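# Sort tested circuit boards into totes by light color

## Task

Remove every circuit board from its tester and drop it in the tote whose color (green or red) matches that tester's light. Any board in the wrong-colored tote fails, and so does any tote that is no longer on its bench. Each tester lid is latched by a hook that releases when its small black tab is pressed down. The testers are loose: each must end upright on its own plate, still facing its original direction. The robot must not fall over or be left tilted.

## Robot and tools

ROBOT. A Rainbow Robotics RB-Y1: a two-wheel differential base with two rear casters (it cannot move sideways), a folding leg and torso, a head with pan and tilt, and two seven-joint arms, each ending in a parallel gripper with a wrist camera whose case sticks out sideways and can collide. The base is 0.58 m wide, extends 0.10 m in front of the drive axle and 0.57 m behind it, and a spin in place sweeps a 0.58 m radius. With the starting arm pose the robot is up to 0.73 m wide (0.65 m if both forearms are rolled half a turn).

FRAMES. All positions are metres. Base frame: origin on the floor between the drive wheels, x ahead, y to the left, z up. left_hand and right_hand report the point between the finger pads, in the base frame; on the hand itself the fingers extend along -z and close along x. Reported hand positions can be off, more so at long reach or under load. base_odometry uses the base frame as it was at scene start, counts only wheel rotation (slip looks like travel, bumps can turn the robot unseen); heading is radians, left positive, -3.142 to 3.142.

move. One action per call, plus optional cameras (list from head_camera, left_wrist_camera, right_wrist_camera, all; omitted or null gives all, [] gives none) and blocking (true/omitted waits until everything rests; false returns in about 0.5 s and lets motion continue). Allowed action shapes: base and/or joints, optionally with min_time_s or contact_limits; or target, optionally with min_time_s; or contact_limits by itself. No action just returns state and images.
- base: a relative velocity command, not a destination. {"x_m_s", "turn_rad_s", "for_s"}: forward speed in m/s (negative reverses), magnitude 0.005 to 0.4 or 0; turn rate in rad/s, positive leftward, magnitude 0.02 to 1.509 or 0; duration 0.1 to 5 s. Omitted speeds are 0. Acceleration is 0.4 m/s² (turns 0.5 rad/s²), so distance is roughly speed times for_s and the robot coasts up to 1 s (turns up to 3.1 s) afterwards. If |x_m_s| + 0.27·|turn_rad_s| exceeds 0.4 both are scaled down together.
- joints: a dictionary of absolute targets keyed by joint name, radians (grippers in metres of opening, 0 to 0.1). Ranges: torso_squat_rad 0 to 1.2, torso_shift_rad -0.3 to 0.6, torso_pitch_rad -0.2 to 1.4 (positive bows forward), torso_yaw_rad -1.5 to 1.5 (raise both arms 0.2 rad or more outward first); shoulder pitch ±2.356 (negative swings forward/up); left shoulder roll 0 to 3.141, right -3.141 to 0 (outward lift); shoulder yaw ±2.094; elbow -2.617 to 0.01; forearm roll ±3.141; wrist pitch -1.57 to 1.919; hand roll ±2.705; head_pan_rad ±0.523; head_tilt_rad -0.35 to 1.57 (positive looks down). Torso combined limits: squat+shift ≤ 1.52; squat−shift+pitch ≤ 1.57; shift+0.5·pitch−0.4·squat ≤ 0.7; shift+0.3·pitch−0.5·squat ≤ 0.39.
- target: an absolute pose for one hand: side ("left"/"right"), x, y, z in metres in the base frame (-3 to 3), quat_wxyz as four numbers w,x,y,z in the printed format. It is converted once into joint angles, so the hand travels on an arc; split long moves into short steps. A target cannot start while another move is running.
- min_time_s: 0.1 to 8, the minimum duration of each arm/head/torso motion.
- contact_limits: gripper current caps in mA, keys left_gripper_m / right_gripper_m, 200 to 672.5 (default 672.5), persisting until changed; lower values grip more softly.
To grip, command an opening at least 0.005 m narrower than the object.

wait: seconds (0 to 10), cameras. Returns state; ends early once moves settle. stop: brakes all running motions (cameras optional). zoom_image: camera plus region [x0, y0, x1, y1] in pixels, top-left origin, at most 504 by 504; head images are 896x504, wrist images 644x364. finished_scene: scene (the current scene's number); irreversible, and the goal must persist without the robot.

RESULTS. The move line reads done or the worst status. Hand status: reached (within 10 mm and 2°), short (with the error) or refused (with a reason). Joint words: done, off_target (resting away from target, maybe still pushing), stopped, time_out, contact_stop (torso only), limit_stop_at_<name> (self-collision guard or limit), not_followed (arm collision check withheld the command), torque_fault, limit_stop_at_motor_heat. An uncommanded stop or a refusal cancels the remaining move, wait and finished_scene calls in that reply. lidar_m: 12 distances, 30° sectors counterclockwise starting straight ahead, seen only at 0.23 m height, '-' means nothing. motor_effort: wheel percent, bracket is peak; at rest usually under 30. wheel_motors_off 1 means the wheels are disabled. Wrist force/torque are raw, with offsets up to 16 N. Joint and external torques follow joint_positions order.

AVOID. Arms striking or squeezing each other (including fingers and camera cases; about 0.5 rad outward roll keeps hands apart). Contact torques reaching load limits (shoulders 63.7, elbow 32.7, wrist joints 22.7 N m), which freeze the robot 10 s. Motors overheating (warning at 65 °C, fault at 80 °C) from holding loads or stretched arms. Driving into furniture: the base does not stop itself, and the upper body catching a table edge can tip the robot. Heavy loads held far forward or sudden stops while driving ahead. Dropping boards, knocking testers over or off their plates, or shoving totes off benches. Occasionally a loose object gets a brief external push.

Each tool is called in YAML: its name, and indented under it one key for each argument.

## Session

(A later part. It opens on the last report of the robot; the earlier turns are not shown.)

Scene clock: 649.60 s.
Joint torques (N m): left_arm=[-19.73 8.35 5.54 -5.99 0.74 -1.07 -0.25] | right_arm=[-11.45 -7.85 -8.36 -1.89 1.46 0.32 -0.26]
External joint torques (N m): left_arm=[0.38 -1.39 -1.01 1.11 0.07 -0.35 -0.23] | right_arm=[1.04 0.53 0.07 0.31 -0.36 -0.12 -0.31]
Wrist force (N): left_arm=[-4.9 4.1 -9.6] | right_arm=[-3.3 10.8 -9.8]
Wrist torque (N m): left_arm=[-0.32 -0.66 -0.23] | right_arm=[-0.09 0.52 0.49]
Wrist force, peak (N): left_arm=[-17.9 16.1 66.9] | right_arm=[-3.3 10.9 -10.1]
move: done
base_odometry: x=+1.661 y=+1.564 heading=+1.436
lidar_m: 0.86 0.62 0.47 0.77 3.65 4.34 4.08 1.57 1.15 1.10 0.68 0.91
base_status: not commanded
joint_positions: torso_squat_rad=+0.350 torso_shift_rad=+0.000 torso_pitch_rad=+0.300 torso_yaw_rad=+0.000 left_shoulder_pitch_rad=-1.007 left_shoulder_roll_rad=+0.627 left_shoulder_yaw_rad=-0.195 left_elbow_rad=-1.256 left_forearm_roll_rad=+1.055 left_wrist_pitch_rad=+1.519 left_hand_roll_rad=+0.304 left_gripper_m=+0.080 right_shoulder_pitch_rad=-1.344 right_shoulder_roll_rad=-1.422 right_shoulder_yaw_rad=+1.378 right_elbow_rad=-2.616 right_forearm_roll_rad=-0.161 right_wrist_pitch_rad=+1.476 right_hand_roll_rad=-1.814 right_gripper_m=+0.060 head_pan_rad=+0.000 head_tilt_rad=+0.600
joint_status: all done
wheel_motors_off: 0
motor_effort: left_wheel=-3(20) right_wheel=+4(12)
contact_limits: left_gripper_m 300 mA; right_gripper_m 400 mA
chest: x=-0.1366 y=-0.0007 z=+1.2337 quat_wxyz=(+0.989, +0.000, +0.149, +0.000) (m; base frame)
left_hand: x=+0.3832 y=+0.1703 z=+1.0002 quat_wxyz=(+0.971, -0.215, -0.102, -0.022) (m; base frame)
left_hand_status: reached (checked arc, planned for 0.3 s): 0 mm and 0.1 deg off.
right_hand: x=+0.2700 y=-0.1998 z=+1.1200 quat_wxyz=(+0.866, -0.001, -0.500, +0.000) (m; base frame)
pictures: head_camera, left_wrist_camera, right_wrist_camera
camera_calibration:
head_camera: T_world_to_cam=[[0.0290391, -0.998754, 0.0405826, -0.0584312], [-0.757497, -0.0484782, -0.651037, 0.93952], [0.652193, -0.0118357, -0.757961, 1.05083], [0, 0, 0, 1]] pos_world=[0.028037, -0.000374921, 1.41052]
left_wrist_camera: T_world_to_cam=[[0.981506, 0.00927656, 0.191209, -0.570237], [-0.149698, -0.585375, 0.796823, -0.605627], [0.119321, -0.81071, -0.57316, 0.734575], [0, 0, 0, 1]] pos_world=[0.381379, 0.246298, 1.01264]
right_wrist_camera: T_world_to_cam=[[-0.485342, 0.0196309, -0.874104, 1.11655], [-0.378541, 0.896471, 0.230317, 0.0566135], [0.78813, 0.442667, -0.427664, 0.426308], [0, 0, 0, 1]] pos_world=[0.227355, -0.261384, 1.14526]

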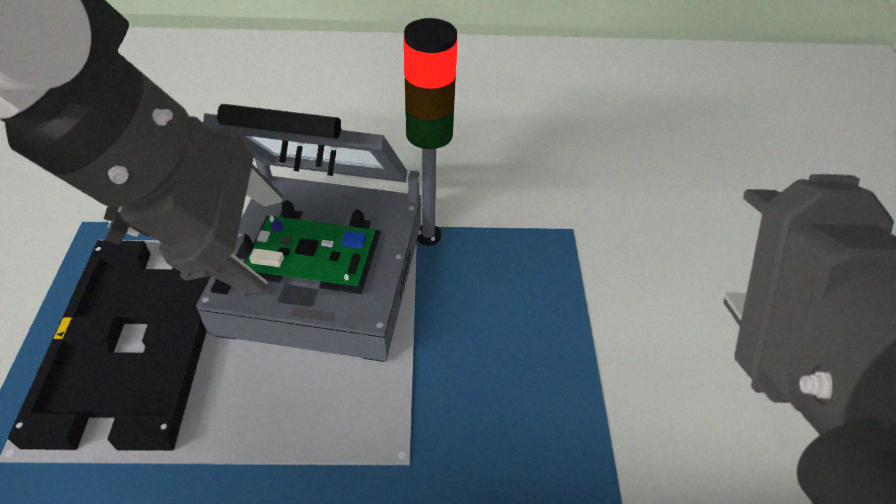

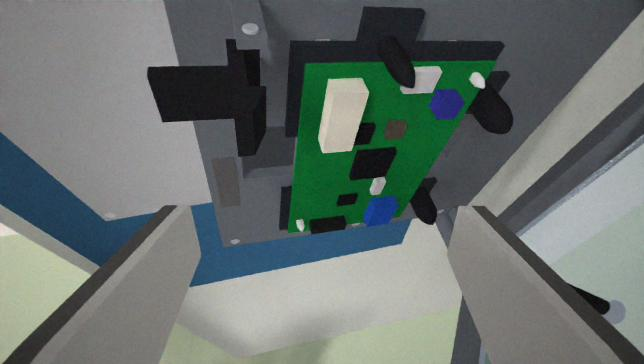

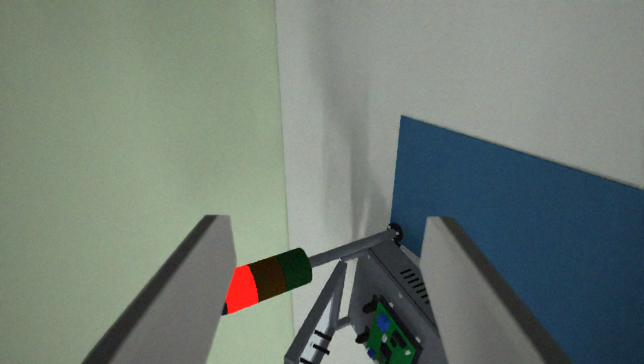

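move:
  target: {"side":"left","x":0.37,"y":0.21,"z":1.06,"quat_wxyz":[0.9706,-0.2148,-0.102,-0.0226]}
  cameras: []

move:
  target: {"side":"left","x":0.3,"y":0.33,"z":1.13,"quat_wxyz":[0.9706,-0.2148,-0.102,-0.0226]}
  cameras: []

move:
  joints: {"right_gripper_m":0}
  cameras: []

move:
  target: {"side":"right","x":0.36,"y":-0.02,"z":1.09,"quat_wxyz":[0.707,0,-0.707,0]}

zoom_image:
  camera: "head_camera"
  region: [150, 0, 550, 400]

Scene clock: 661.83 s.
Joint torques (N m): left_arm=[-17.78 9.88 6.51 -5.8 0.7 -0.78 0.2] | right_arm=[-10.99 -8.02 -8.39 -1.75 1.41 0.31 -0.16]
External joint torques (N m): left_arm=[1.6 -1.38 -0.59 0.5 0.06 -0.05 0.21] | right_arm=[1.5 0.36 0.03 0.45 -0.41 -0.12 -0.21]
Wrist force (N): left_arm=[-4.4 3.9 -9.3] | right_arm=[-3.1 10.5 -9.7]
Wrist torque (N m): left_arm=[-0.32 -0.65 -0.22] | right_arm=[-0.06 0.57 0.49]
Wrist force, peak (N): left_arm=[-7.7 5.1 -13.2] | right_arm=[-3.5 10.9 -10.1]
move: done
base_odometry: x=+1.661 y=+1.564 heading=+1.436
lidar_m: 0.87 0.62 0.47 0.77 3.65 4.34 4.08 1.58 1.15 1.10 0.69 0.91
base_status: not commanded
joint_positions: torso_squat_rad=+0.350 torso_shift_rad=+0.000 torso_pitch_rad=+0.300 torso_yaw_rad=+0.000 left_shoulder_pitch_rad=-1.009 left_shoulder_roll_rad=+0.751 left_shoulder_yaw_rad=-0.110 left_elbow_rad=-1.371 left_forearm_roll_rad=+1.154 left_wrist_pitch_rad=+1.667 left_hand_roll_rad=+0.340 left_gripper_m=+0.080 right_shoulder_pitch_rad=-1.344 right_shoulder_roll_rad=-1.422 right_shoulder_yaw_rad=+1.378 right_elbow_rad=-2.616 right_forearm_roll_rad=-0.161 right_wrist_pitch_rad=+1.476 right_hand_roll_rad=-1.814 right_gripper_m=+0.060 head_pan_rad=+0.000 head_tilt_rad=+0.600
joint_status: all done
wheel_motors_off: 0
motor_effort: left_wheel=-2(4) right_wheel=+3(4)
contact_limits: left_gripper_m 300 mA; right_gripper_m 400 mA
chest: x=-0.1366 y=-0.0007 z=+1.2337 quat_wxyz=(+0.989, +0.000, +0.149, +0.000) (m; base frame)
left_hand: x=+0.3705 y=+0.2100 z=+1.0597 quat_wxyz=(+0.971, -0.214, -0.102, -0.023) (m; base frame)
left_hand_status: reached (checked arc, planned for 0.4 s): 1 mm and 0.1 deg off.
right_hand: x=+0.2700 y=-0.1998 z=+1.1201 quat_wxyz=(+0.866, -0.001, -0.500, +0.000) (m; base frame)
pictures: none
No camera images: "cameras" was empty.

Scene clock: 662.83 s.
Joint torques (N m): left_arm=[-13.47 13.99 6.72 -4.54 0.64 -0.87 -0.03] | right_arm=[-11.36 -8.14 -8.23 -1.75 1.49 0.42 -0.2]
External joint torques (N m): left_arm=[1.29 -1.63 -1.02 0.04 -0.03 -0.17 -0.01] | right_arm=[1.13 0.24 0.2 0.44 -0.33 -0.02 -0.25]
Wrist force (N): left_arm=[-4.1 3.8 -9.9] | right_arm=[-3.4 10.5 -10.1]
Wrist torque (N m): left_arm=[-0.33 -0.66 -0.19] | right_arm=[-0.05 0.52 0.50]
Wrist force, peak (N): left_arm=[-4.4 3.9 -10.9] | right_arm=[-3.3 10.9 -10.0]
move: done
base_odometry: x=+1.661 y=+1.564 heading=+1.436
lidar_m: 0.86 0.62 0.47 0.77 3.66 4.34 4.08 1.57 1.15 1.10 0.68 0.91
base_status: not commanded
joint_positions: torso_squat_rad=+0.350 torso_shift_rad=+0.000 torso_pitch_rad=+0.300 torso_yaw_rad=+0.000 left_shoulder_pitch_rad=-0.790 left_shoulder_roll_rad=+1.040 left_shoulder_yaw_rad=+0.186 left_elbow_rad=-1.543 left_forearm_roll_rad=+1.414 left_wrist_pitch_rad=+1.865 left_hand_roll_rad=+0.274 left_gripper_m=+0.080 right_shoulder_pitch_rad=-1.344 right_shoulder_roll_rad=-1.422 right_shoulder_yaw_rad=+1.378 right_elbow_rad=-2.616 right_forearm_roll_rad=-0.161 right_wrist_pitch_rad=+1.476 right_hand_roll_rad=-1.814 right_gripper_m=+0.060 head_pan_rad=+0.000 head_tilt_rad=+0.600
joint_status: all done
wheel_motors_off: 0
motor_effort: left_wheel=-3(5) right_wheel=+2(5)
contact_limits: left_gripper_m 300 mA; right_gripper_m 400 mA
chest: x=-0.1366 y=-0.0007 z=+1.2337 quat_wxyz=(+0.989, +0.000, +0.149, +0.000) (m; base frame)
left_hand: x=+0.3001 y=+0.3301 z=+1.1302 quat_wxyz=(+0.971, -0.215, -0.102, -0.023) (m; base frame)
left_hand_status: reached (checked arc, planned for 0.6 s): 0 mm and 0.0 deg off.
right_hand: x=+0.2700 y=-0.1998 z=+1.1201 quat_wxyz=(+0.866, -0.001, -0.500, +0.000) (m; base frame)
pictures: none
No camera images: "cameras" was empty.

Scene clock: 664.03 s.
Joint torques (N m): left_arm=[-13.48 14.19 6.74 -4.6 0.49 -0.94 -0.06] | right_arm=[-11.29 -8.01 -8.28 -1.81 1.51 0.39 -0.18]
External joint torques (N m): left_arm=[1.27 -1.43 -1.01 -0.02 -0.17 -0.25 -0.04] | right_arm=[1.2 0.37 0.14 0.39 -0.31 -0.05 -0.23]
Wrist force (N): left_arm=[-4.2 3.8 -9.7] | right_arm=[-3.3 10.3 -9.8]
Wrist torque (N m): left_arm=[-0.32 -0.66 -0.19] | right_arm=[-0.02 0.53 0.49]
Wrist force, peak (N): left_arm=[-4.5 4.0 -10.0] | right_arm=[-3.4 10.8 -9.8]
move: done
base_odometry: x=+1.661 y=+1.564 heading=+1.436
lidar_m: 0.87 0.62 0.47 0.77 3.65 4.34 4.08 1.57 1.15 1.10 0.68 0.91
base_status: not commanded
joint_positions: torso_squat_rad=+0.350 torso_shift_rad=+0.000 torso_pitch_rad=+0.300 torso_yaw_rad=+0.000 left_shoulder_pitch_rad=-0.790 left_shoulder_roll_rad=+1.040 left_shoulder_yaw_rad=+0.186 left_elbow_rad=-1.543 left_forearm_roll_rad=+1.414 left_wrist_pitch_rad=+1.865 left_hand_roll_rad=+0.274 left_gripper_m=+0.080 right_shoulder_pitch_rad=-1.344 right_shoulder_roll_rad=-1.422 right_shoulder_yaw_rad=+1.378 right_elbow_rad=-2.616 right_forearm_roll_rad=-0.161 right_wrist_pitch_rad=+1.476 right_hand_roll_rad=-1.814 right_gripper_m=+0.000 head_pan_rad=+0.000 head_tilt_rad=+0.600
joint_status: all done
wheel_motors_off: 0
motor_effort: left_wheel=-2(4) right_wheel=+4(4)
contact_limits: left_gripper_m 300 mA; right_gripper_m 400 mA
chest: x=-0.1366 y=-0.0007 z=+1.2337 quat_wxyz=(+0.989, +0.000, +0.149, +0.000) (m; base frame)
left_hand: x=+0.3001 y=+0.3301 z=+1.1302 quat_wxyz=(+0.971, -0.215, -0.102, -0.023) (m; base frame)
right_hand: x=+0.2700 y=-0.1998 z=+1.1201 quat_wxyz=(+0.866, -0.001, -0.500, +0.000) (m; base frame)
pictures: none
No camera images: "cameras" was empty.

Scene clock: 665.63 s.
Joint torques (N m): left_arm=[-13.49 14.02 6.93 -4.24 0.78 -0.83 -0.05] | right_arm=[-17.78 -4.4 -8.6 -2.18 1.31 0.72 -0.12]
External joint torques (N m): left_arm=[1.26 -1.61 -0.82 0.34 0.12 -0.14 -0.03] | right_arm=[1.16 -0.37 0.83 1.18 -0.66 0.1 -0.18]
Wrist force (N): left_arm=[-4.2 3.8 -9.6] | right_arm=[-3.9 10.8 -6.9]
Wrist torque (N m): left_arm=[-0.33 -0.66 -0.19] | right_arm=[-0.13 0.52 0.46]
Wrist force, peak (N): left_arm=[-4.3 3.9 -10.0] | right_arm=[-3.8 11.0 -9.5]
move: done
base_odometry: x=+1.661 y=+1.564 heading=+1.436
lidar_m: 0.87 0.61 0.47 0.78 3.65 4.33 4.08 1.58 1.15 1.10 0.69 0.91
base_status: not commanded
joint_positions: torso_squat_rad=+0.350 torso_shift_rad=+0.000 torso_pitch_rad=+0.300 torso_yaw_rad=+0.000 left_shoulder_pitch_rad=-0.790 left_shoulder_roll_rad=+1.040 left_shoulder_yaw_rad=+0.186 left_elbow_rad=-1.543 left_forearm_roll_rad=+1.414 left_wrist_pitch_rad=+1.865 left_hand_roll_rad=+0.274 left_gripper_m=+0.080 right_shoulder_pitch_rad=-1.346 right_shoulder_roll_rad=-0.535 right_shoulder_yaw_rad=+1.550 right_elbow_rad=-1.777 right_forearm_roll_rad=+0.506 right_wrist_pitch_rad=+1.679 right_hand_roll_rad=-1.877 right_gripper_m=+0.000 head_pan_rad=+0.000 head_tilt_rad=+0.600
joint_status: all done
wheel_motors_off: 0
motor_effort: left_wheel=-3(4) right_wheel=+3(5)
contact_limits: left_gripper_m 300 mA; right_gripper_m 400 mA
chest: x=-0.1366 y=-0.0007 z=+1.2337 quat_wxyz=(+0.989, +0.000, +0.149, +0.000) (m; base frame)
left_hand: x=+0.3001 y=+0.3300 z=+1.1302 quat_wxyz=(+0.971, -0.215, -0.102, -0.023) (m; base frame)
right_hand: x=+0.3600 y=-0.0199 z=+1.0901 quat_wxyz=(+0.707, +0.000, -0.707, +0.000) (m; base frame)
right_hand_status: reached (checked arc, planned for 1.2 s): 0 mm and 0.0 deg off.
pictures: head_camera, left_wrist_camera, right_wrist_camera
camera_calibration:
head_camera: T_world_to_cam=[[0.0290391, -0.998754, 0.0405826, -0.0584312], [-0.757497, -0.0484782, -0.651037, 0.93952], [0.652193, -0.0118357, -0.757961, 1.05083], [0, 0, 0, 1]] pos_world=[0.028037, -0.000374921, 1.41052]
left_wrist_camera: T_world_to_cam=[[0.981631, 0.00868831, 0.19059, -0.514198], [-0.14959, -0.584992, 0.797125, -0.628631], [0.11842, -0.810993, -0.572947, 0.948677], [0, 0, 0, 1]] pos_world=[0.298374, 0.406093, 1.14264]
right_wrist_camera: T_world_to_cam=[[0.0170358, 0.0207028, -0.999641, 1.08647], [-0.444306, 0.895808, 0.0109806, 0.199037], [0.895713, 0.443959, 0.0244592, -0.268528], [0, 0, 0, 1]] pos_world=[0.310448, -0.081577, 1.09046]

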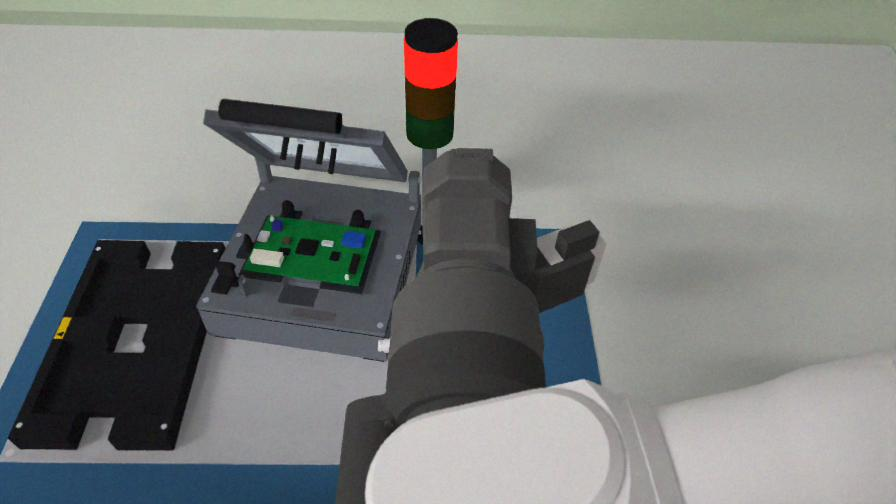

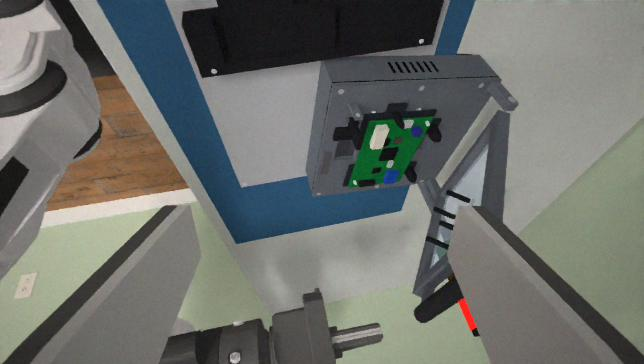

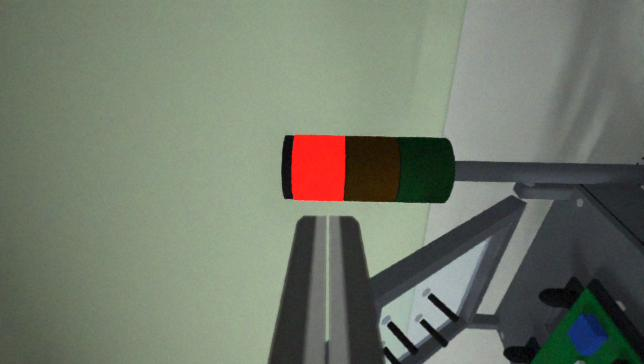

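Scaled by 1.260 from the camera's 896x504 image, which has a finer 1280x720 frame.

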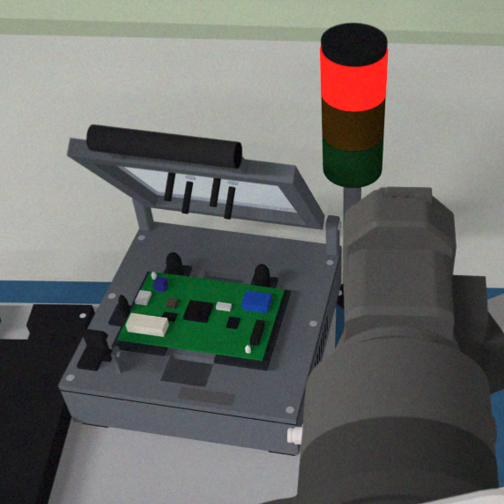

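move:
  target: {"side":"right","x":0.35,"y":0.10,"z":1.075,"quat_wxyz":[0.707,0,-0.707,0]}

move:
  target: {"side":"right","x":0.40,"y":0.10,"z":1.075,"quat_wxyz":[0.707,0,-0.707,0]}
  min_time_s: 2

move:
  target: {"side":"right","x":0.435,"y":0.10,"z":1.085,"quat_wxyz":[0.707,0,-0.707,0]}
  min_time_s: 2

Scene clock: 675.60 s.
Joint torques (N m): left_arm=[-13.5 14.2 7.02 -4.2 0.84 -0.76 -0.05] | right_arm=[-17.36 -0.37 -8.46 -2.12 1.53 0.59 0.36]
External joint torques (N m): left_arm=[1.26 -1.41 -0.72 0.38 0.17 -0.07 -0.04] | right_arm=[1.57 -0.06 -0.34 0.96 -0.45 -0.01 0.3]
Wrist force (N): left_arm=[-4.2 4.0 -9.6] | right_arm=[-4.2 11.0 -6.8]
Wrist torque (N m): left_arm=[-0.34 -0.67 -0.20] | right_arm=[-0.12 0.47 0.43]
Wrist force, peak (N): left_arm=[-4.4 3.9 -10.0] | right_arm=[-4.6 11.7 -6.4]
move: done
base_odometry: x=+1.661 y=+1.564 heading=+1.436
lidar_m: 0.86 0.62 0.46 0.78 3.65 4.34 4.08 1.57 1.14 1.10 0.68 0.92
base_status: not commanded
joint_positions: torso_squat_rad=+0.350 torso_shift_rad=+0.000 torso_pitch_rad=+0.300 torso_yaw_rad=+0.000 left_shoulder_pitch_rad=-0.790 left_shoulder_roll_rad=+1.040 left_shoulder_yaw_rad=+0.186 left_elbow_rad=-1.543 left_forearm_roll_rad=+1.414 left_wrist_pitch_rad=+1.865 left_hand_roll_rad=+0.274 left_gripper_m=+0.080 right_shoulder_pitch_rad=-1.398 right_shoulder_roll_rad=-0.095 right_shoulder_yaw_rad=+1.520 right_elbow_rad=-1.306 right_forearm_roll_rad=+0.472 right_wrist_pitch_rad=+1.639 right_hand_roll_rad=-1.865 right_gripper_m=+0.000 head_pan_rad=+0.000 head_tilt_rad=+0.600
joint_status: all done
wheel_motors_off: 0
motor_effort: left_wheel=-3(4) right_wheel=+3(5)
contact_limits: left_gripper_m 300 mA; right_gripper_m 400 mA
chest: x=-0.1366 y=-0.0007 z=+1.2337 quat_wxyz=(+0.989, +0.000, +0.149, +0.000) (m; base frame)
left_hand: x=+0.3001 y=+0.3300 z=+1.1302 quat_wxyz=(+0.971, -0.215, -0.102, -0.023) (m; base frame)
right_hand: x=+0.3499 y=+0.1001 z=+1.0751 quat_wxyz=(+0.707, +0.000, -0.707, +0.000) (m; base frame)
right_hand_status: reached (checked arc, planned for 0.8 s): 0 mm and 0.0 deg off.
pictures: head_camera, left_wrist_camera, right_wrist_camera
camera_calibration:
head_camera: T_world_to_cam=[[0.0289722, -0.998753, 0.0406569, -0.0585342], [-0.7575, -0.0484759, -0.651033, 0.939515], [0.652192, -0.0119357, -0.75796, 1.05083], [0, 0, 0, 1]] pos_world=[0.0280372, -0.000375094, 1.41052]
left_wrist_camera: T_world_to_cam=[[0.981631, 0.00868831, 0.19059, -0.514198], [-0.14959, -0.584992, 0.797125, -0.628631], [0.11842, -0.810993, -0.572947, 0.948677], [0, 0, 0, 1]] pos_world=[0.298374, 0.406093, 1.14264]
right_wrist_camera: T_world_to_cam=[[0.0167581, 0.020353, -0.999652, 1.06927], [-0.4447, 0.895615, 0.0107799, 0.0875568], [0.895523, 0.444364, 0.0240598, -0.311919], [0, 0, 0, 1]] pos_world=[0.300348, 0.0384255, 1.07546]

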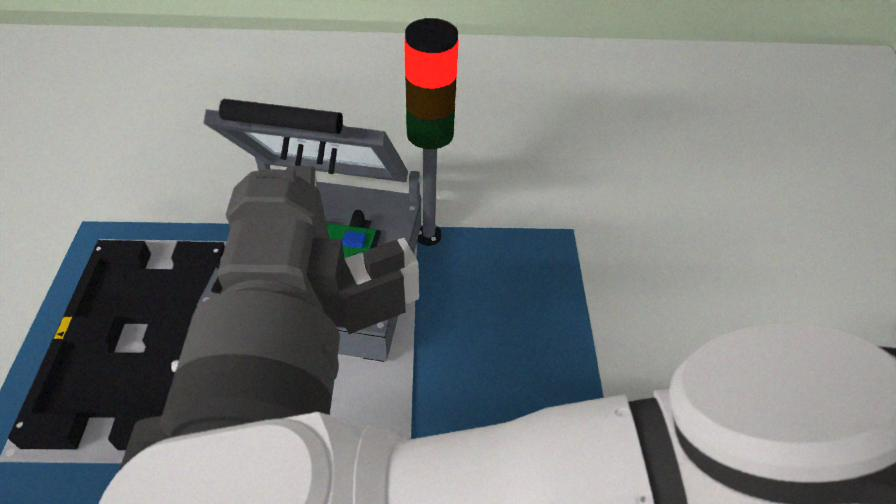

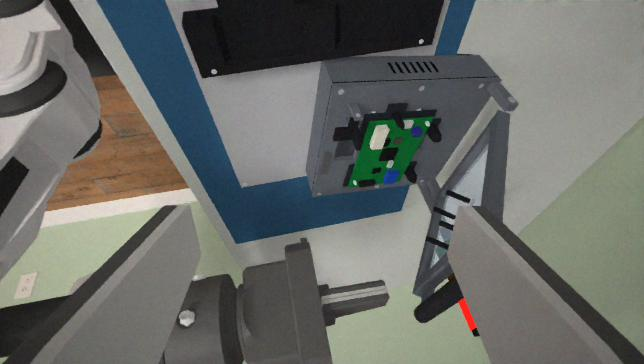

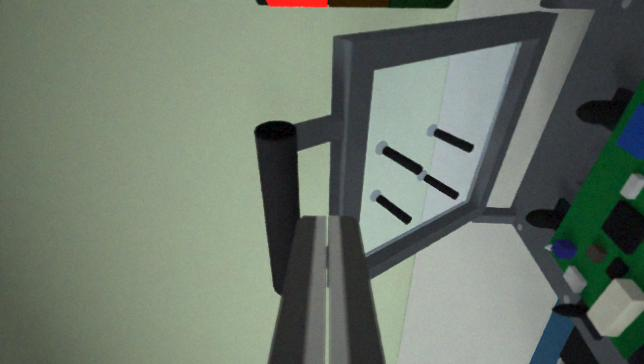

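Scene clock: 677.93 s.
Joint torques (N m): left_arm=[-13.55 14.18 7.03 -4.15 0.8 -0.78 -0.05] | right_arm=[-20.84 -0.16 -9.01 -0.42 1.49 0.31 -0.3]
External joint torques (N m): left_arm=[1.21 -1.44 -0.72 0.43 0.13 -0.08 -0.04] | right_arm=[-0.15 1.25 -1.57 1.85 -0.43 -0.39 -0.36]
Wrist force (N): left_arm=[-4.5 3.8 -9.5] | right_arm=[-4.0 10.5 -1.9]
Wrist torque (N m): left_arm=[-0.33 -0.68 -0.18] | right_arm=[-0.16 0.54 0.43]
Wrist force, peak (N): left_arm=[-4.4 4.0 -9.9] | right_arm=[-4.2 11.0 -6.8]
move: done
base_odometry: x=+1.661 y=+1.564 heading=+1.436
lidar_m: 0.86 0.61 0.47 0.77 3.66 4.34 4.08 1.57 1.15 1.10 0.68 0.91
base_status: not commanded
joint_positions: torso_squat_rad=+0.350 torso_shift_rad=+0.000 torso_pitch_rad=+0.300 torso_yaw_rad=+0.000 left_shoulder_pitch_rad=-0.790 left_shoulder_roll_rad=+1.040 left_shoulder_yaw_rad=+0.186 left_elbow_rad=-1.543 left_forearm_roll_rad=+1.414 left_wrist_pitch_rad=+1.865 left_hand_roll_rad=+0.274 left_gripper_m=+0.080 right_shoulder_pitch_rad=-1.444 right_shoulder_roll_rad=-0.070 right_shoulder_yaw_rad=+1.490 right_elbow_rad=-1.087 right_forearm_roll_rad=+0.439 right_wrist_pitch_rad=+1.454 right_hand_roll_rad=-1.920 right_gripper_m=+0.000 head_pan_rad=+0.000 head_tilt_rad=+0.600
joint_status: all done
wheel_motors_off: 0
motor_effort: left_wheel=-3(4) right_wheel=+2(5)
contact_limits: left_gripper_m 300 mA; right_gripper_m 400 mA
chest: x=-0.1366 y=-0.0007 z=+1.2337 quat_wxyz=(+0.989, +0.000, +0.149, +0.000) (m; base frame)
left_hand: x=+0.3001 y=+0.3300 z=+1.1302 quat_wxyz=(+0.971, -0.215, -0.102, -0.023) (m; base frame)
right_hand: x=+0.3999 y=+0.0999 z=+1.0749 quat_wxyz=(+0.707, +0.000, -0.707, +0.000) (m; base frame)
right_hand_status: reached (checked arc, planned for 2.0 s): 0 mm and 0.0 deg off.
pictures: head_camera, left_wrist_camera, right_wrist_camera
camera_calibration:
head_camera: T_world_to_cam=[[0.0289722, -0.998753, 0.0406569, -0.0585313], [-0.7575, -0.0484759, -0.651033, 0.939439], [0.652192, -0.0119357, -0.75796, 1.05089], [0, 0, 0, 1]] pos_world=[0.0279372, -0.000375094, 1.41052]
left_wrist_camera: T_world_to_cam=[[0.981631, 0.00868831, 0.19059, -0.514198], [-0.14959, -0.584992, 0.797125, -0.628631], [0.11842, -0.810993, -0.572947, 0.948677], [0, 0, 0, 1]] pos_world=[0.298374, 0.406093, 1.14264]
right_wrist_camera: T_world_to_cam=[[0.0166312, 0.0199454, -0.999663, 1.06831], [-0.444412, 0.895761, 0.0104787, 0.110192], [0.895668, 0.444088, 0.0237615, -0.356321], [0, 0, 0, 1]] pos_world=[0.350348, 0.0382241, 1.07526]

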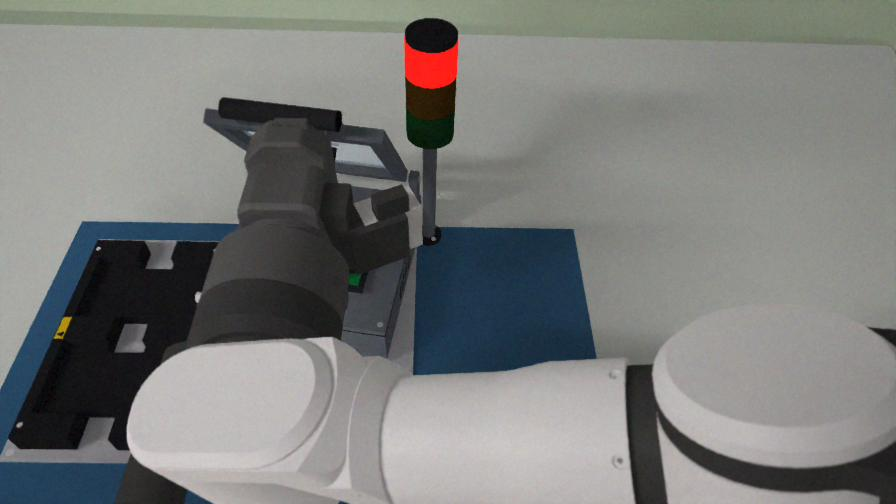

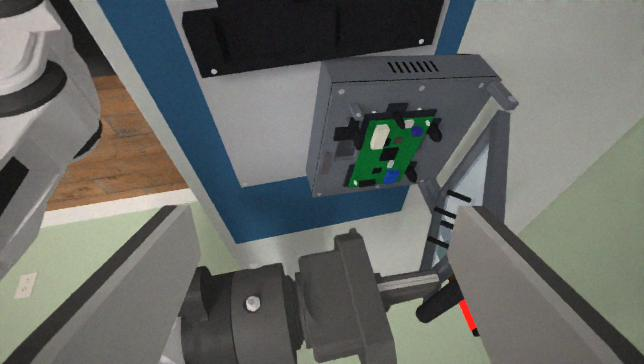

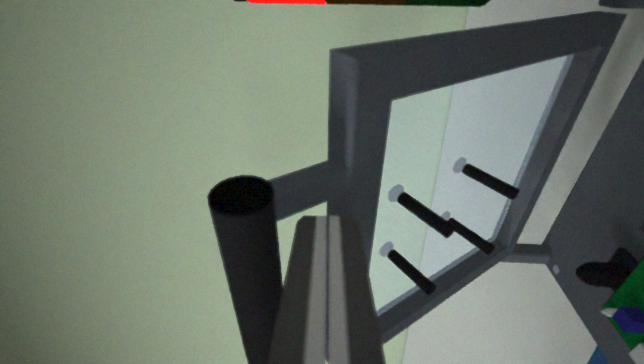

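Scene clock: 680.27 s.
Joint torques (N m): left_arm=[-13.6 14.08 6.98 -4.1 0.83 -0.84 -0.08] | right_arm=[-18.4 -0.54 -7.43 -0.11 -0.21 -0.83 -0.34]
External joint torques (N m): left_arm=[1.16 -1.54 -0.77 0.48 0.17 -0.15 -0.07] | right_arm=[3.54 1.89 -0.65 1.58 -2.06 -1.57 -0.39]
Wrist force (N): left_arm=[-4.1 3.9 -9.7] | right_arm=[3.4 8.0 0.6]
Wrist torque (N m): left_arm=[-0.34 -0.64 -0.20] | right_arm=[-0.27 0.27 0.49]
Wrist force, peak (N): left_arm=[-4.2 3.9 -10.1] | right_arm=[5.6 19.0 1.0]
move: done
base_odometry: x=+1.661 y=+1.564 heading=+1.436
lidar_m: 0.86 0.61 0.47 0.77 3.65 4.34 4.09 1.57 1.15 1.10 0.68 0.91
base_status: not commanded
joint_positions: torso_squat_rad=+0.350 torso_shift_rad=+0.000 torso_pitch_rad=+0.299 torso_yaw_rad=+0.000 left_shoulder_pitch_rad=-0.790 left_shoulder_roll_rad=+1.040 left_shoulder_yaw_rad=+0.186 left_elbow_rad=-1.543 left_forearm_roll_rad=+1.414 left_wrist_pitch_rad=+1.865 left_hand_roll_rad=+0.274 left_gripper_m=+0.080 right_shoulder_pitch_rad=-1.494 right_shoulder_roll_rad=-0.049 right_shoulder_yaw_rad=+1.460 right_elbow_rad=-0.936 right_forearm_roll_rad=+0.413 right_wrist_pitch_rad=+1.323 right_hand_roll_rad=-1.938 right_gripper_m=+0.000 head_pan_rad=+0.000 head_tilt_rad=+0.600
joint_status: all done
wheel_motors_off: 0
motor_effort: left_wheel=-2(4) right_wheel=+2(5)
contact_limits: left_gripper_m 300 mA; right_gripper_m 400 mA
chest: x=-0.1369 y=-0.0007 z=+1.2337 quat_wxyz=(+0.989, +0.000, +0.149, +0.000) (m; base frame)
left_hand: x=+0.2998 y=+0.3300 z=+1.1304 quat_wxyz=(+0.971, -0.215, -0.102, -0.023) (m; base frame)
right_hand: x=+0.4343 y=+0.0995 z=+1.0861 quat_wxyz=(+0.707, +0.001, -0.707, +0.001) (m; base frame)
right_hand_status: reached (checked arc, planned for 2.0 s): 1 mm and 0.1 deg off.
pictures: head_camera, left_wrist_camera, right_wrist_camera
camera_calibration:
head_camera: T_world_to_cam=[[0.0290184, -0.998754, 0.0405921, -0.0584365], [-0.757221, -0.0484737, -0.651357, 0.939727], [0.652513, -0.0118358, -0.757685, 1.05077], [0, 0, 0, 1]] pos_world=[0.0276366, -0.000374937, 1.41062]
left_wrist_camera: T_world_to_cam=[[0.981564, 0.00867222, 0.190937, -0.514313], [-0.149876, -0.58502, 0.79705, -0.628655], [0.118614, -0.810973, -0.572934, 0.948748], [0, 0, 0, 1]] pos_world=[0.298077, 0.406094, 1.14284]
right_wrist_camera: T_world_to_cam=[[0.0166374, 0.0198874, -0.999664, 1.07894], [-0.446093, 0.894926, 0.0103794, 0.126676], [0.894832, 0.44577, 0.0237609, -0.387097], [0, 0, 0, 1]] pos_world=[0.384946, 0.0377336, 1.08646]

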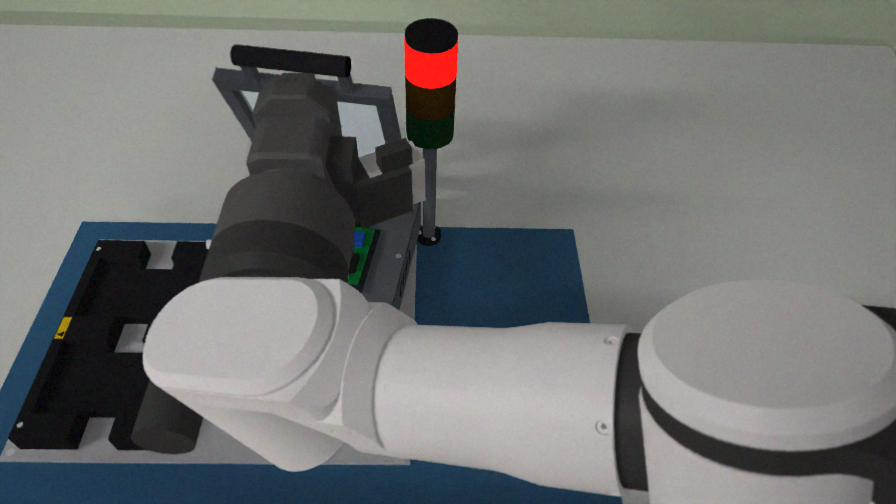

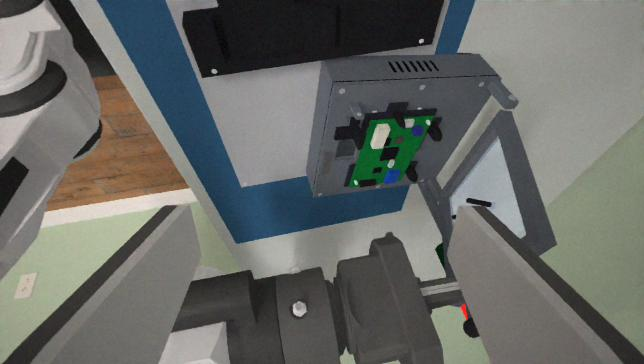

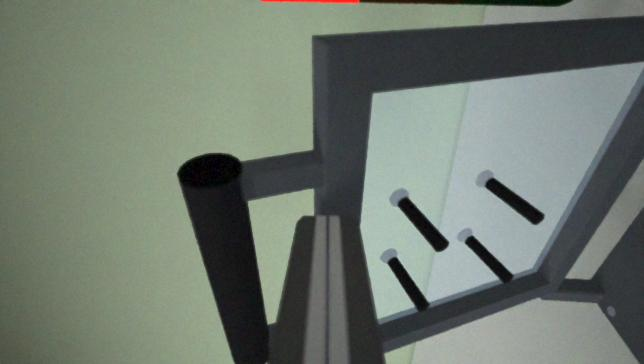

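move:
  target: {"side":"right","x":0.475,"y":0.10,"z":1.08,"quat_wxyz":[0.707,0,-0.707,0]}
  min_time_s: 2

move:
  target: {"side":"right","x":0.505,"y":0.10,"z":1.07,"quat_wxyz":[0.707,0,-0.707,0]}
  min_time_s: 2

Scene clock: 686.83 s.
Joint torques (N m): left_arm=[-13.75 14.33 7.01 -3.92 0.83 -0.74 -0.05] | right_arm=[-23.94 -2.23 -4.18 1.73 1.47 0.85 -0.21]
External joint torques (N m): left_arm=[1 -1.29 -0.73 0.66 0.16 -0.04 -0.03] | right_arm=[-0.65 1.76 1.02 1.19 -0.12 -0.11 -0.26]
Wrist force (N): left_arm=[-4.2 3.9 -9.8] | right_arm=[-5.8 10.4 -5.0]
Wrist torque (N m): left_arm=[-0.34 -0.67 -0.19] | right_arm=[-0.12 0.49 0.42]
Wrist force, peak (N): left_arm=[-4.6 3.8 -10.3] | right_arm=[18.4 -5.2 7.8]
move: short
base_odometry: x=+1.661 y=+1.564 heading=+1.436
lidar_m: 0.87 0.62 0.47 0.77 3.66 4.33 4.08 1.58 1.14 1.10 0.67 0.92
base_status: not commanded
joint_positions: torso_squat_rad=+0.350 torso_shift_rad=+0.000 torso_pitch_rad=+0.300 torso_yaw_rad=+0.000 left_shoulder_pitch_rad=-0.790 left_shoulder_roll_rad=+1.040 left_shoulder_yaw_rad=+0.186 left_elbow_rad=-1.543 left_forearm_roll_rad=+1.414 left_wrist_pitch_rad=+1.865 left_hand_roll_rad=+0.274 left_gripper_m=+0.080 right_shoulder_pitch_rad=-1.581 right_shoulder_roll_rad=+0.000 right_shoulder_yaw_rad=+1.571 right_elbow_rad=-0.679 right_forearm_roll_rad=+0.295 right_wrist_pitch_rad=+1.091 right_hand_roll_rad=-2.056 right_gripper_m=+0.000 head_pan_rad=+0.000 head_tilt_rad=+0.600
joint_status: all done
wheel_motors_off: 0
motor_effort: left_wheel=-2(4) right_wheel=+3(5)
contact_limits: left_gripper_m 300 mA; right_gripper_m 400 mA
chest: x=-0.1367 y=-0.0007 z=+1.2337 quat_wxyz=(+0.989, +0.000, +0.149, +0.000) (m; base frame)
left_hand: x=+0.3000 y=+0.3300 z=+1.1302 quat_wxyz=(+0.971, -0.215, -0.102, -0.023) (m; base frame)
right_hand: x=+0.4748 y=+0.0992 z=+1.0799 quat_wxyz=(+0.717, +0.018, -0.696, +0.018) (m; base frame)
right_hand_status: short (checked arc, as near as the solve gets, planned for 2.0 s): 1 mm and 3.4 deg off. The place is met; only the turn is off.
pictures: head_camera, left_wrist_camera, right_wrist_camera
camera_calibration:
head_camera: T_world_to_cam=[[0.0288908, -0.998758, 0.0405968, -0.0584448], [-0.757411, -0.0483766, -0.651143, 0.939593], [0.652298, -0.0119365, -0.757868, 1.05076], [0, 0, 0, 1]] pos_world=[0.0279371, -0.000375457, 1.41052]
left_wrist_camera: T_world_to_cam=[[0.981617, 0.00863027, 0.190668, -0.514179], [-0.149686, -0.584993, 0.797106, -0.628734], [0.118419, -0.810992, -0.572947, 0.948666], [0, 0, 0, 1]] pos_world=[0.298275, 0.405993, 1.14274]
right_wrist_camera: T_world_to_cam=[[-0.0142728, 0.020458, -0.999689, 1.08677], [-0.487934, 0.872528, 0.0248221, 0.151532], [0.872764, 0.488136, -0.00247129, -0.388463], [0, 0, 0, 1]] pos_world=[0.428486, 0.0351738, 1.08171]

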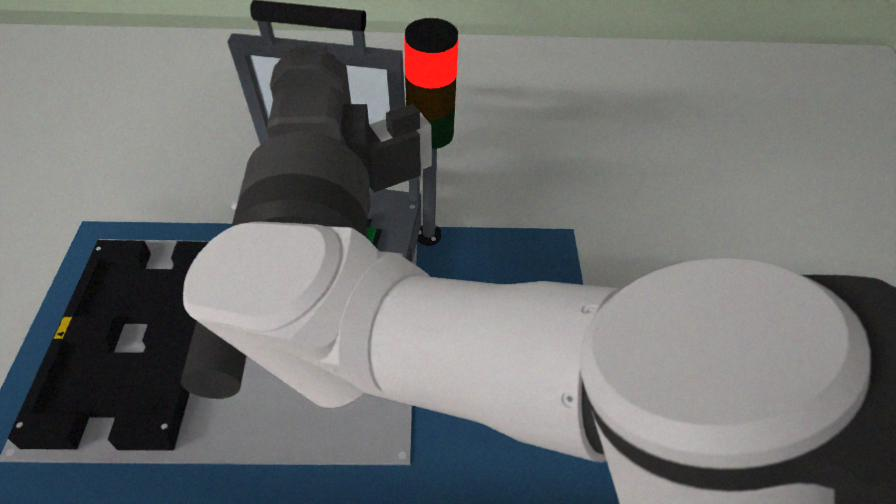

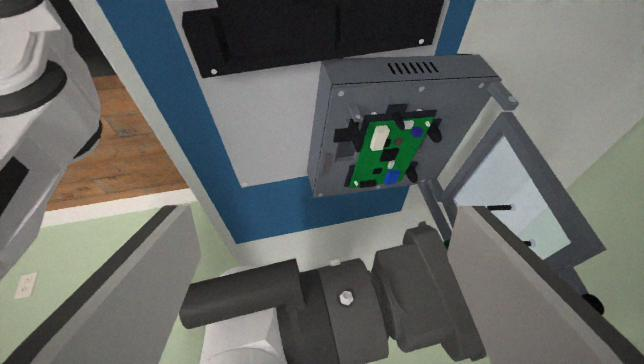

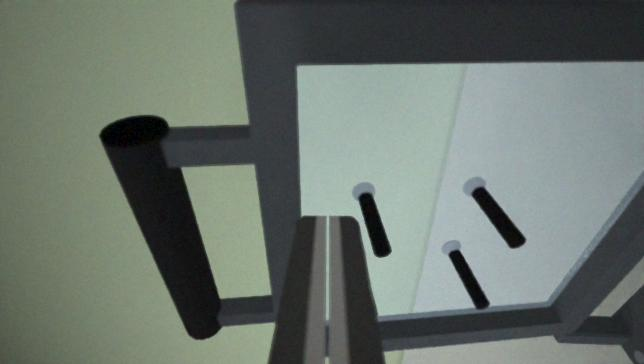

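Scene clock: 689.17 s.
Joint torques (N m): left_arm=[-13.6 14.31 7.09 -3.93 0.83 -0.78 -0.04] | right_arm=[-2.32 -4.05 -3.47 1.24 -4.99 -2.83 -0.52]
External joint torques (N m): left_arm=[1.17 -1.3 -0.65 0.65 0.17 -0.08 -0.02] | right_arm=[22.03 0.78 0.79 0.02 -6.25 -3.85 -0.57]
Wrist force (N): left_arm=[-4.2 3.9 -9.6] | right_arm=[30.2 14.0 0.4]
Wrist torque (N m): left_arm=[-0.33 -0.66 -0.20] | right_arm=[-0.15 0.13 0.77]
Wrist force, peak (N): left_arm=[-4.7 3.9 -9.8] | right_arm=[32.9 14.4 0.5]
move: short
base_odometry: x=+1.661 y=+1.564 heading=+1.436
lidar_m: 0.87 0.62 0.47 0.78 3.66 4.33 4.08 1.58 1.15 1.10 0.68 0.91
base_status: not commanded
joint_positions: torso_squat_rad=+0.350 torso_shift_rad=-0.001 torso_pitch_rad=+0.298 torso_yaw_rad=+0.000 left_shoulder_pitch_rad=-0.790 left_shoulder_roll_rad=+1.040 left_shoulder_yaw_rad=+0.186 left_elbow_rad=-1.543 left_forearm_roll_rad=+1.414 left_wrist_pitch_rad=+1.865 left_hand_roll_rad=+0.274 left_gripper_m=+0.080 right_shoulder_pitch_rad=-1.601 right_shoulder_roll_rad=+0.000 right_shoulder_yaw_rad=+1.571 right_elbow_rad=-0.522 right_forearm_roll_rad=+0.296 right_wrist_pitch_rad=+0.817 right_hand_roll_rad=-2.094 right_gripper_m=+0.000 head_pan_rad=+0.000 head_tilt_rad=+0.600
joint_status: all done
wheel_motors_off: 0
motor_effort: left_wheel=-3(4) right_wheel=+4(5)
contact_limits: left_gripper_m 300 mA; right_gripper_m 400 mA
chest: x=-0.1375 y=-0.0008 z=+1.2338 quat_wxyz=(+0.989, +0.000, +0.149, +0.000) (m; base frame)
left_hand: x=+0.2993 y=+0.3300 z=+1.1310 quat_wxyz=(+0.971, -0.215, -0.103, -0.023) (m; base frame)
right_hand: x=+0.5045 y=+0.1004 z=+1.0751 quat_wxyz=(+0.736, +0.054, -0.672, +0.054) (m; base frame)
right_hand_status: short (checked arc, as near as the solve gets, planned for 2.0 s): 5 mm and 10.2 deg off. The place is met; only the turn is off.
pictures: head_camera, left_wrist_camera, right_wrist_camera
camera_calibration:
head_camera: T_world_to_cam=[[0.0289704, -0.998754, 0.0406278, -0.0584707], [-0.756437, -0.0484749, -0.652268, 0.940518], [0.653425, -0.0118359, -0.756899, 1.05031], [0, 0, 0, 1]] pos_world=[0.0268352, -0.000374933, 1.41083]
left_wrist_camera: T_world_to_cam=[[0.981338, 0.00868127, 0.192092, -0.515204], [-0.150804, -0.585052, 0.796852, -0.628693], [0.119302, -0.81095, -0.572825, 0.948813], [0, 0, 0, 1]] pos_world=[0.297585, 0.406094, 1.14344]
right_wrist_camera: T_world_to_cam=[[-0.076904, 0.0147244, -0.99693, 1.1116], [-0.572882, 0.817704, 0.0562698, 0.179688], [0.816022, 0.57545, -0.0544494, -0.339177], [0, 0, 0, 1]] pos_world=[0.465202, 0.0318803, 1.07961]

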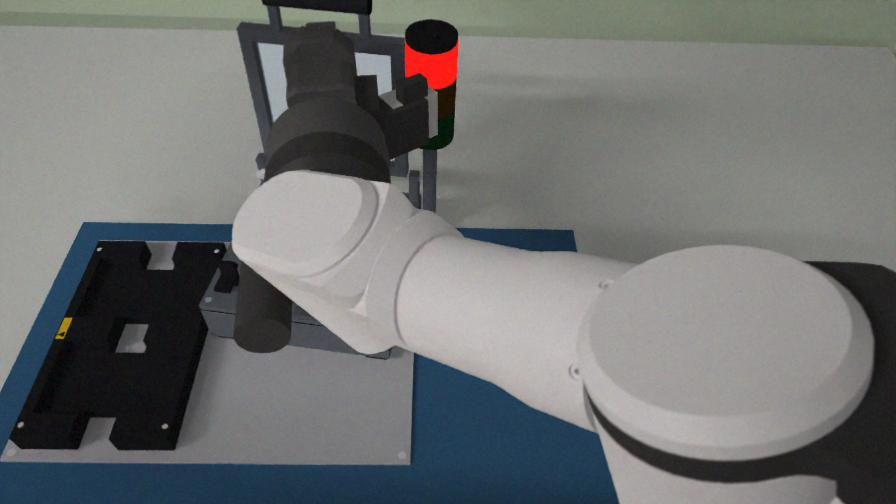

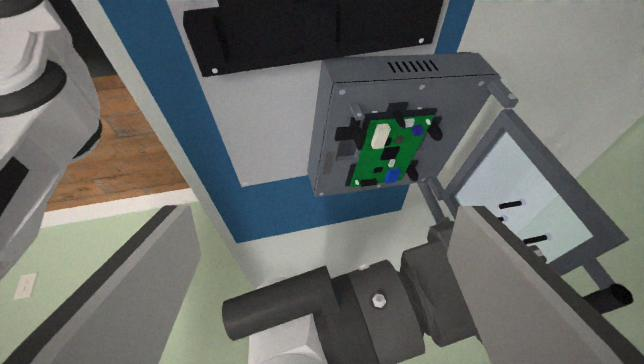

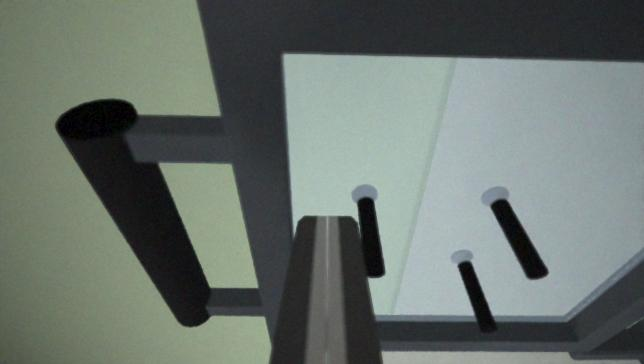

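move:
  target: {"side":"right","x":0.40,"y":0.09,"z":1.1,"quat_wxyz":[0.707,0,-0.707,0]}
  cameras: []

move:
  target: {"side":"right","x":0.26,"y":-0.15,"z":1.12,"quat_wxyz":[0.866,0,-0.5,0]}
  cameras: ["head_camera","left_wrist_camera"]

zoom_image:
  camera: "head_camera"
  region: [150, 0, 550, 400]

Scene clock: 695.57 s.
Joint torques (N m): left_arm=[-13.49 14.07 7.05 -4.07 0.72 -0.79 0] | right_arm=[-18.32 -3.56 -8.88 -1.4 1.67 0.43 0.17]
External joint torques (N m): left_arm=[1.27 -1.55 -0.7 0.52 0.05 -0.09 0.02] | right_arm=[2.89 -0.45 -0.46 0.04 -0.26 -0.29 0.11]
Wrist force (N): left_arm=[-4.2 3.9 -9.7] | right_arm=[-4.1 10.7 -6.9]
Wrist torque (N m): left_arm=[-0.33 -0.67 -0.19] | right_arm=[-0.12 0.47 0.42]
Wrist force, peak (N): left_arm=[-4.1 3.9 -10.2] | right_arm=[31.2 20.2 -1.7]
move: done
base_odometry: x=+1.661 y=+1.564 heading=+1.436
lidar_m: 0.87 0.62 0.46 0.77 3.66 4.33 4.08 1.58 1.14 1.10 0.68 0.92
base_status: not commanded
joint_positions: torso_squat_rad=+0.350 torso_shift_rad=+0.000 torso_pitch_rad=+0.300 torso_yaw_rad=+0.000 left_shoulder_pitch_rad=-0.790 left_shoulder_roll_rad=+1.040 left_shoulder_yaw_rad=+0.186 left_elbow_rad=-1.543 left_forearm_roll_rad=+1.414 left_wrist_pitch_rad=+1.865 left_hand_roll_rad=+0.274 left_gripper_m=+0.080 right_shoulder_pitch_rad=-1.536 right_shoulder_roll_rad=-0.155 right_shoulder_yaw_rad=+1.543 right_elbow_rad=-1.232 right_forearm_roll_rad=+0.324 right_wrist_pitch_rad=+1.526 right_hand_roll_rad=-1.925 right_gripper_m=+0.000 head_pan_rad=+0.000 head_tilt_rad=+0.600
joint_status: all done
wheel_motors_off: 0
motor_effort: left_wheel=-1(4) right_wheel=+2(5)
contact_limits: left_gripper_m 300 mA; right_gripper_m 400 mA
chest: x=-0.1367 y=-0.0008 z=+1.2337 quat_wxyz=(+0.989, +0.001, +0.149, +0.000) (m; base frame)
left_hand: x=+0.3000 y=+0.3300 z=+1.1302 quat_wxyz=(+0.971, -0.215, -0.102, -0.023) (m; base frame)
right_hand: x=+0.4005 y=+0.0901 z=+1.0993 quat_wxyz=(+0.707, +0.000, -0.707, +0.000) (m; base frame)
right_hand_status: reached (checked arc, planned for 1.0 s): 1 mm and 0.0 deg off.
pictures: none
No camera images: "cameras" was empty.

Scene clock: 697.60 s.
Joint torques (N m): left_arm=[-13.73 14.34 7.03 -4.11 0.87 -0.75 -0.04] | right_arm=[-11.64 -7.03 -9.09 -2.83 1.67 0.1 0.12]
External joint torques (N m): left_arm=[1.02 -1.28 -0.72 0.47 0.2 -0.06 -0.02] | right_arm=[2 0.49 -0.69 0.4 -0.18 -0.09 0.07]
Wrist force (N): left_arm=[-4.3 3.7 -9.8] | right_arm=[-3.3 10.4 -10.1]
Wrist torque (N m): left_arm=[-0.32 -0.67 -0.20] | right_arm=[-0.04 0.55 0.46]
Wrist force, peak (N): left_arm=[-4.4 4.2 -9.8] | right_arm=[-3.3 10.7 -10.2]
move: done
base_odometry: x=+1.661 y=+1.564 heading=+1.436
lidar_m: 0.86 0.62 0.47 0.77 3.65 4.33 4.08 1.57 1.14 1.10 0.67 0.91
base_status: not commanded
joint_positions: torso_squat_rad=+0.350 torso_shift_rad=+0.000 torso_pitch_rad=+0.300 torso_yaw_rad=+0.000 left_shoulder_pitch_rad=-0.790 left_shoulder_roll_rad=+1.040 left_shoulder_yaw_rad=+0.186 left_elbow_rad=-1.543 left_forearm_roll_rad=+1.414 left_wrist_pitch_rad=+1.865 left_hand_roll_rad=+0.274 left_gripper_m=+0.080 right_shoulder_pitch_rad=-1.208 right_shoulder_roll_rad=-1.129 right_shoulder_yaw_rad=+1.182 right_elbow_rad=-2.606 right_forearm_roll_rad=-0.146 right_wrist_pitch_rad=+1.747 right_hand_roll_rad=-1.671 right_gripper_m=+0.000 head_pan_rad=+0.000 head_tilt_rad=+0.600
joint_status: all done
wheel_motors_off: 0
motor_effort: left_wheel=-2(4) right_wheel=+3(5)
contact_limits: left_gripper_m 300 mA; right_gripper_m 400 mA
chest: x=-0.1366 y=-0.0007 z=+1.2337 quat_wxyz=(+0.989, +0.000, +0.149, +0.000) (m; base frame)
left_hand: x=+0.3001 y=+0.3300 z=+1.1302 quat_wxyz=(+0.971, -0.215, -0.102, -0.023) (m; base frame)
right_hand: x=+0.2600 y=-0.1500 z=+1.1201 quat_wxyz=(+0.866, +0.000, -0.500, +0.000) (m; base frame)
right_hand_status: reached (checked arc, planned for 1.7 s): 0 mm and 0.0 deg off.
pictures: head_camera, left_wrist_camera
camera_calibration:
head_camera: T_world_to_cam=[[0.0288908, -0.998758, 0.0405968, -0.0584448], [-0.757411, -0.0483766, -0.651143, 0.939593], [0.652298, -0.0119365, -0.757868, 1.05076], [0, 0, 0, 1]] pos_world=[0.0279371, -0.000375457, 1.41052]
left_wrist_camera: T_world_to_cam=[[0.981628, 0.00855126, 0.190611, -0.514164], [-0.149686, -0.584981, 0.797114, -0.628654], [0.11832, -0.811002, -0.572954, 0.948637], [0, 0, 0, 1]] pos_world=[0.298374, 0.405993, 1.14264]

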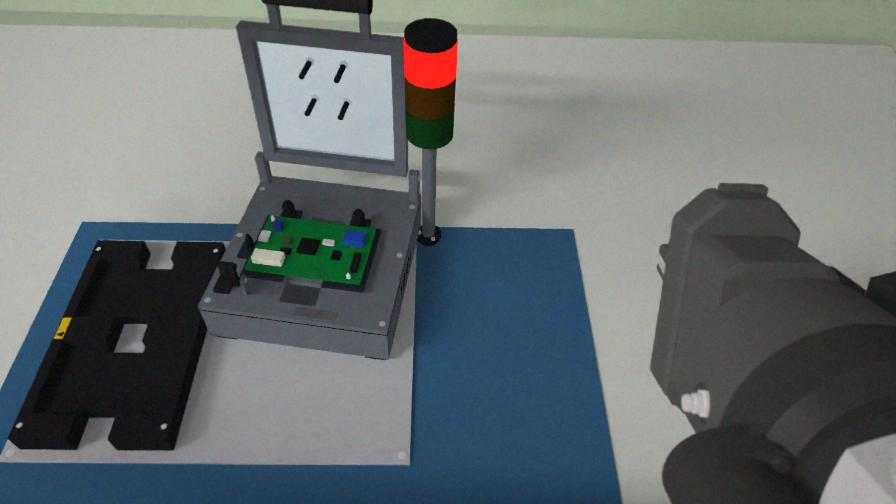

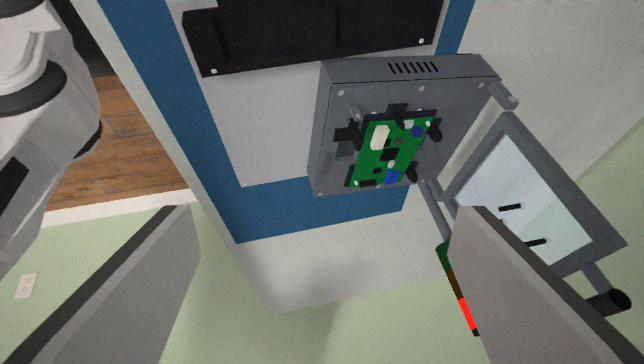

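Scaled by 1.260 from the camera's 896x504 image, which has a finer 1280x720 frame.

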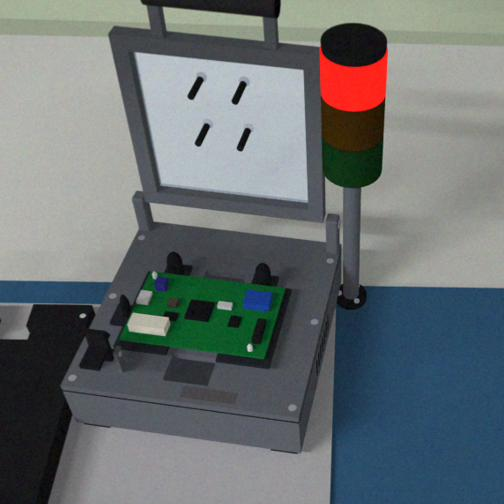

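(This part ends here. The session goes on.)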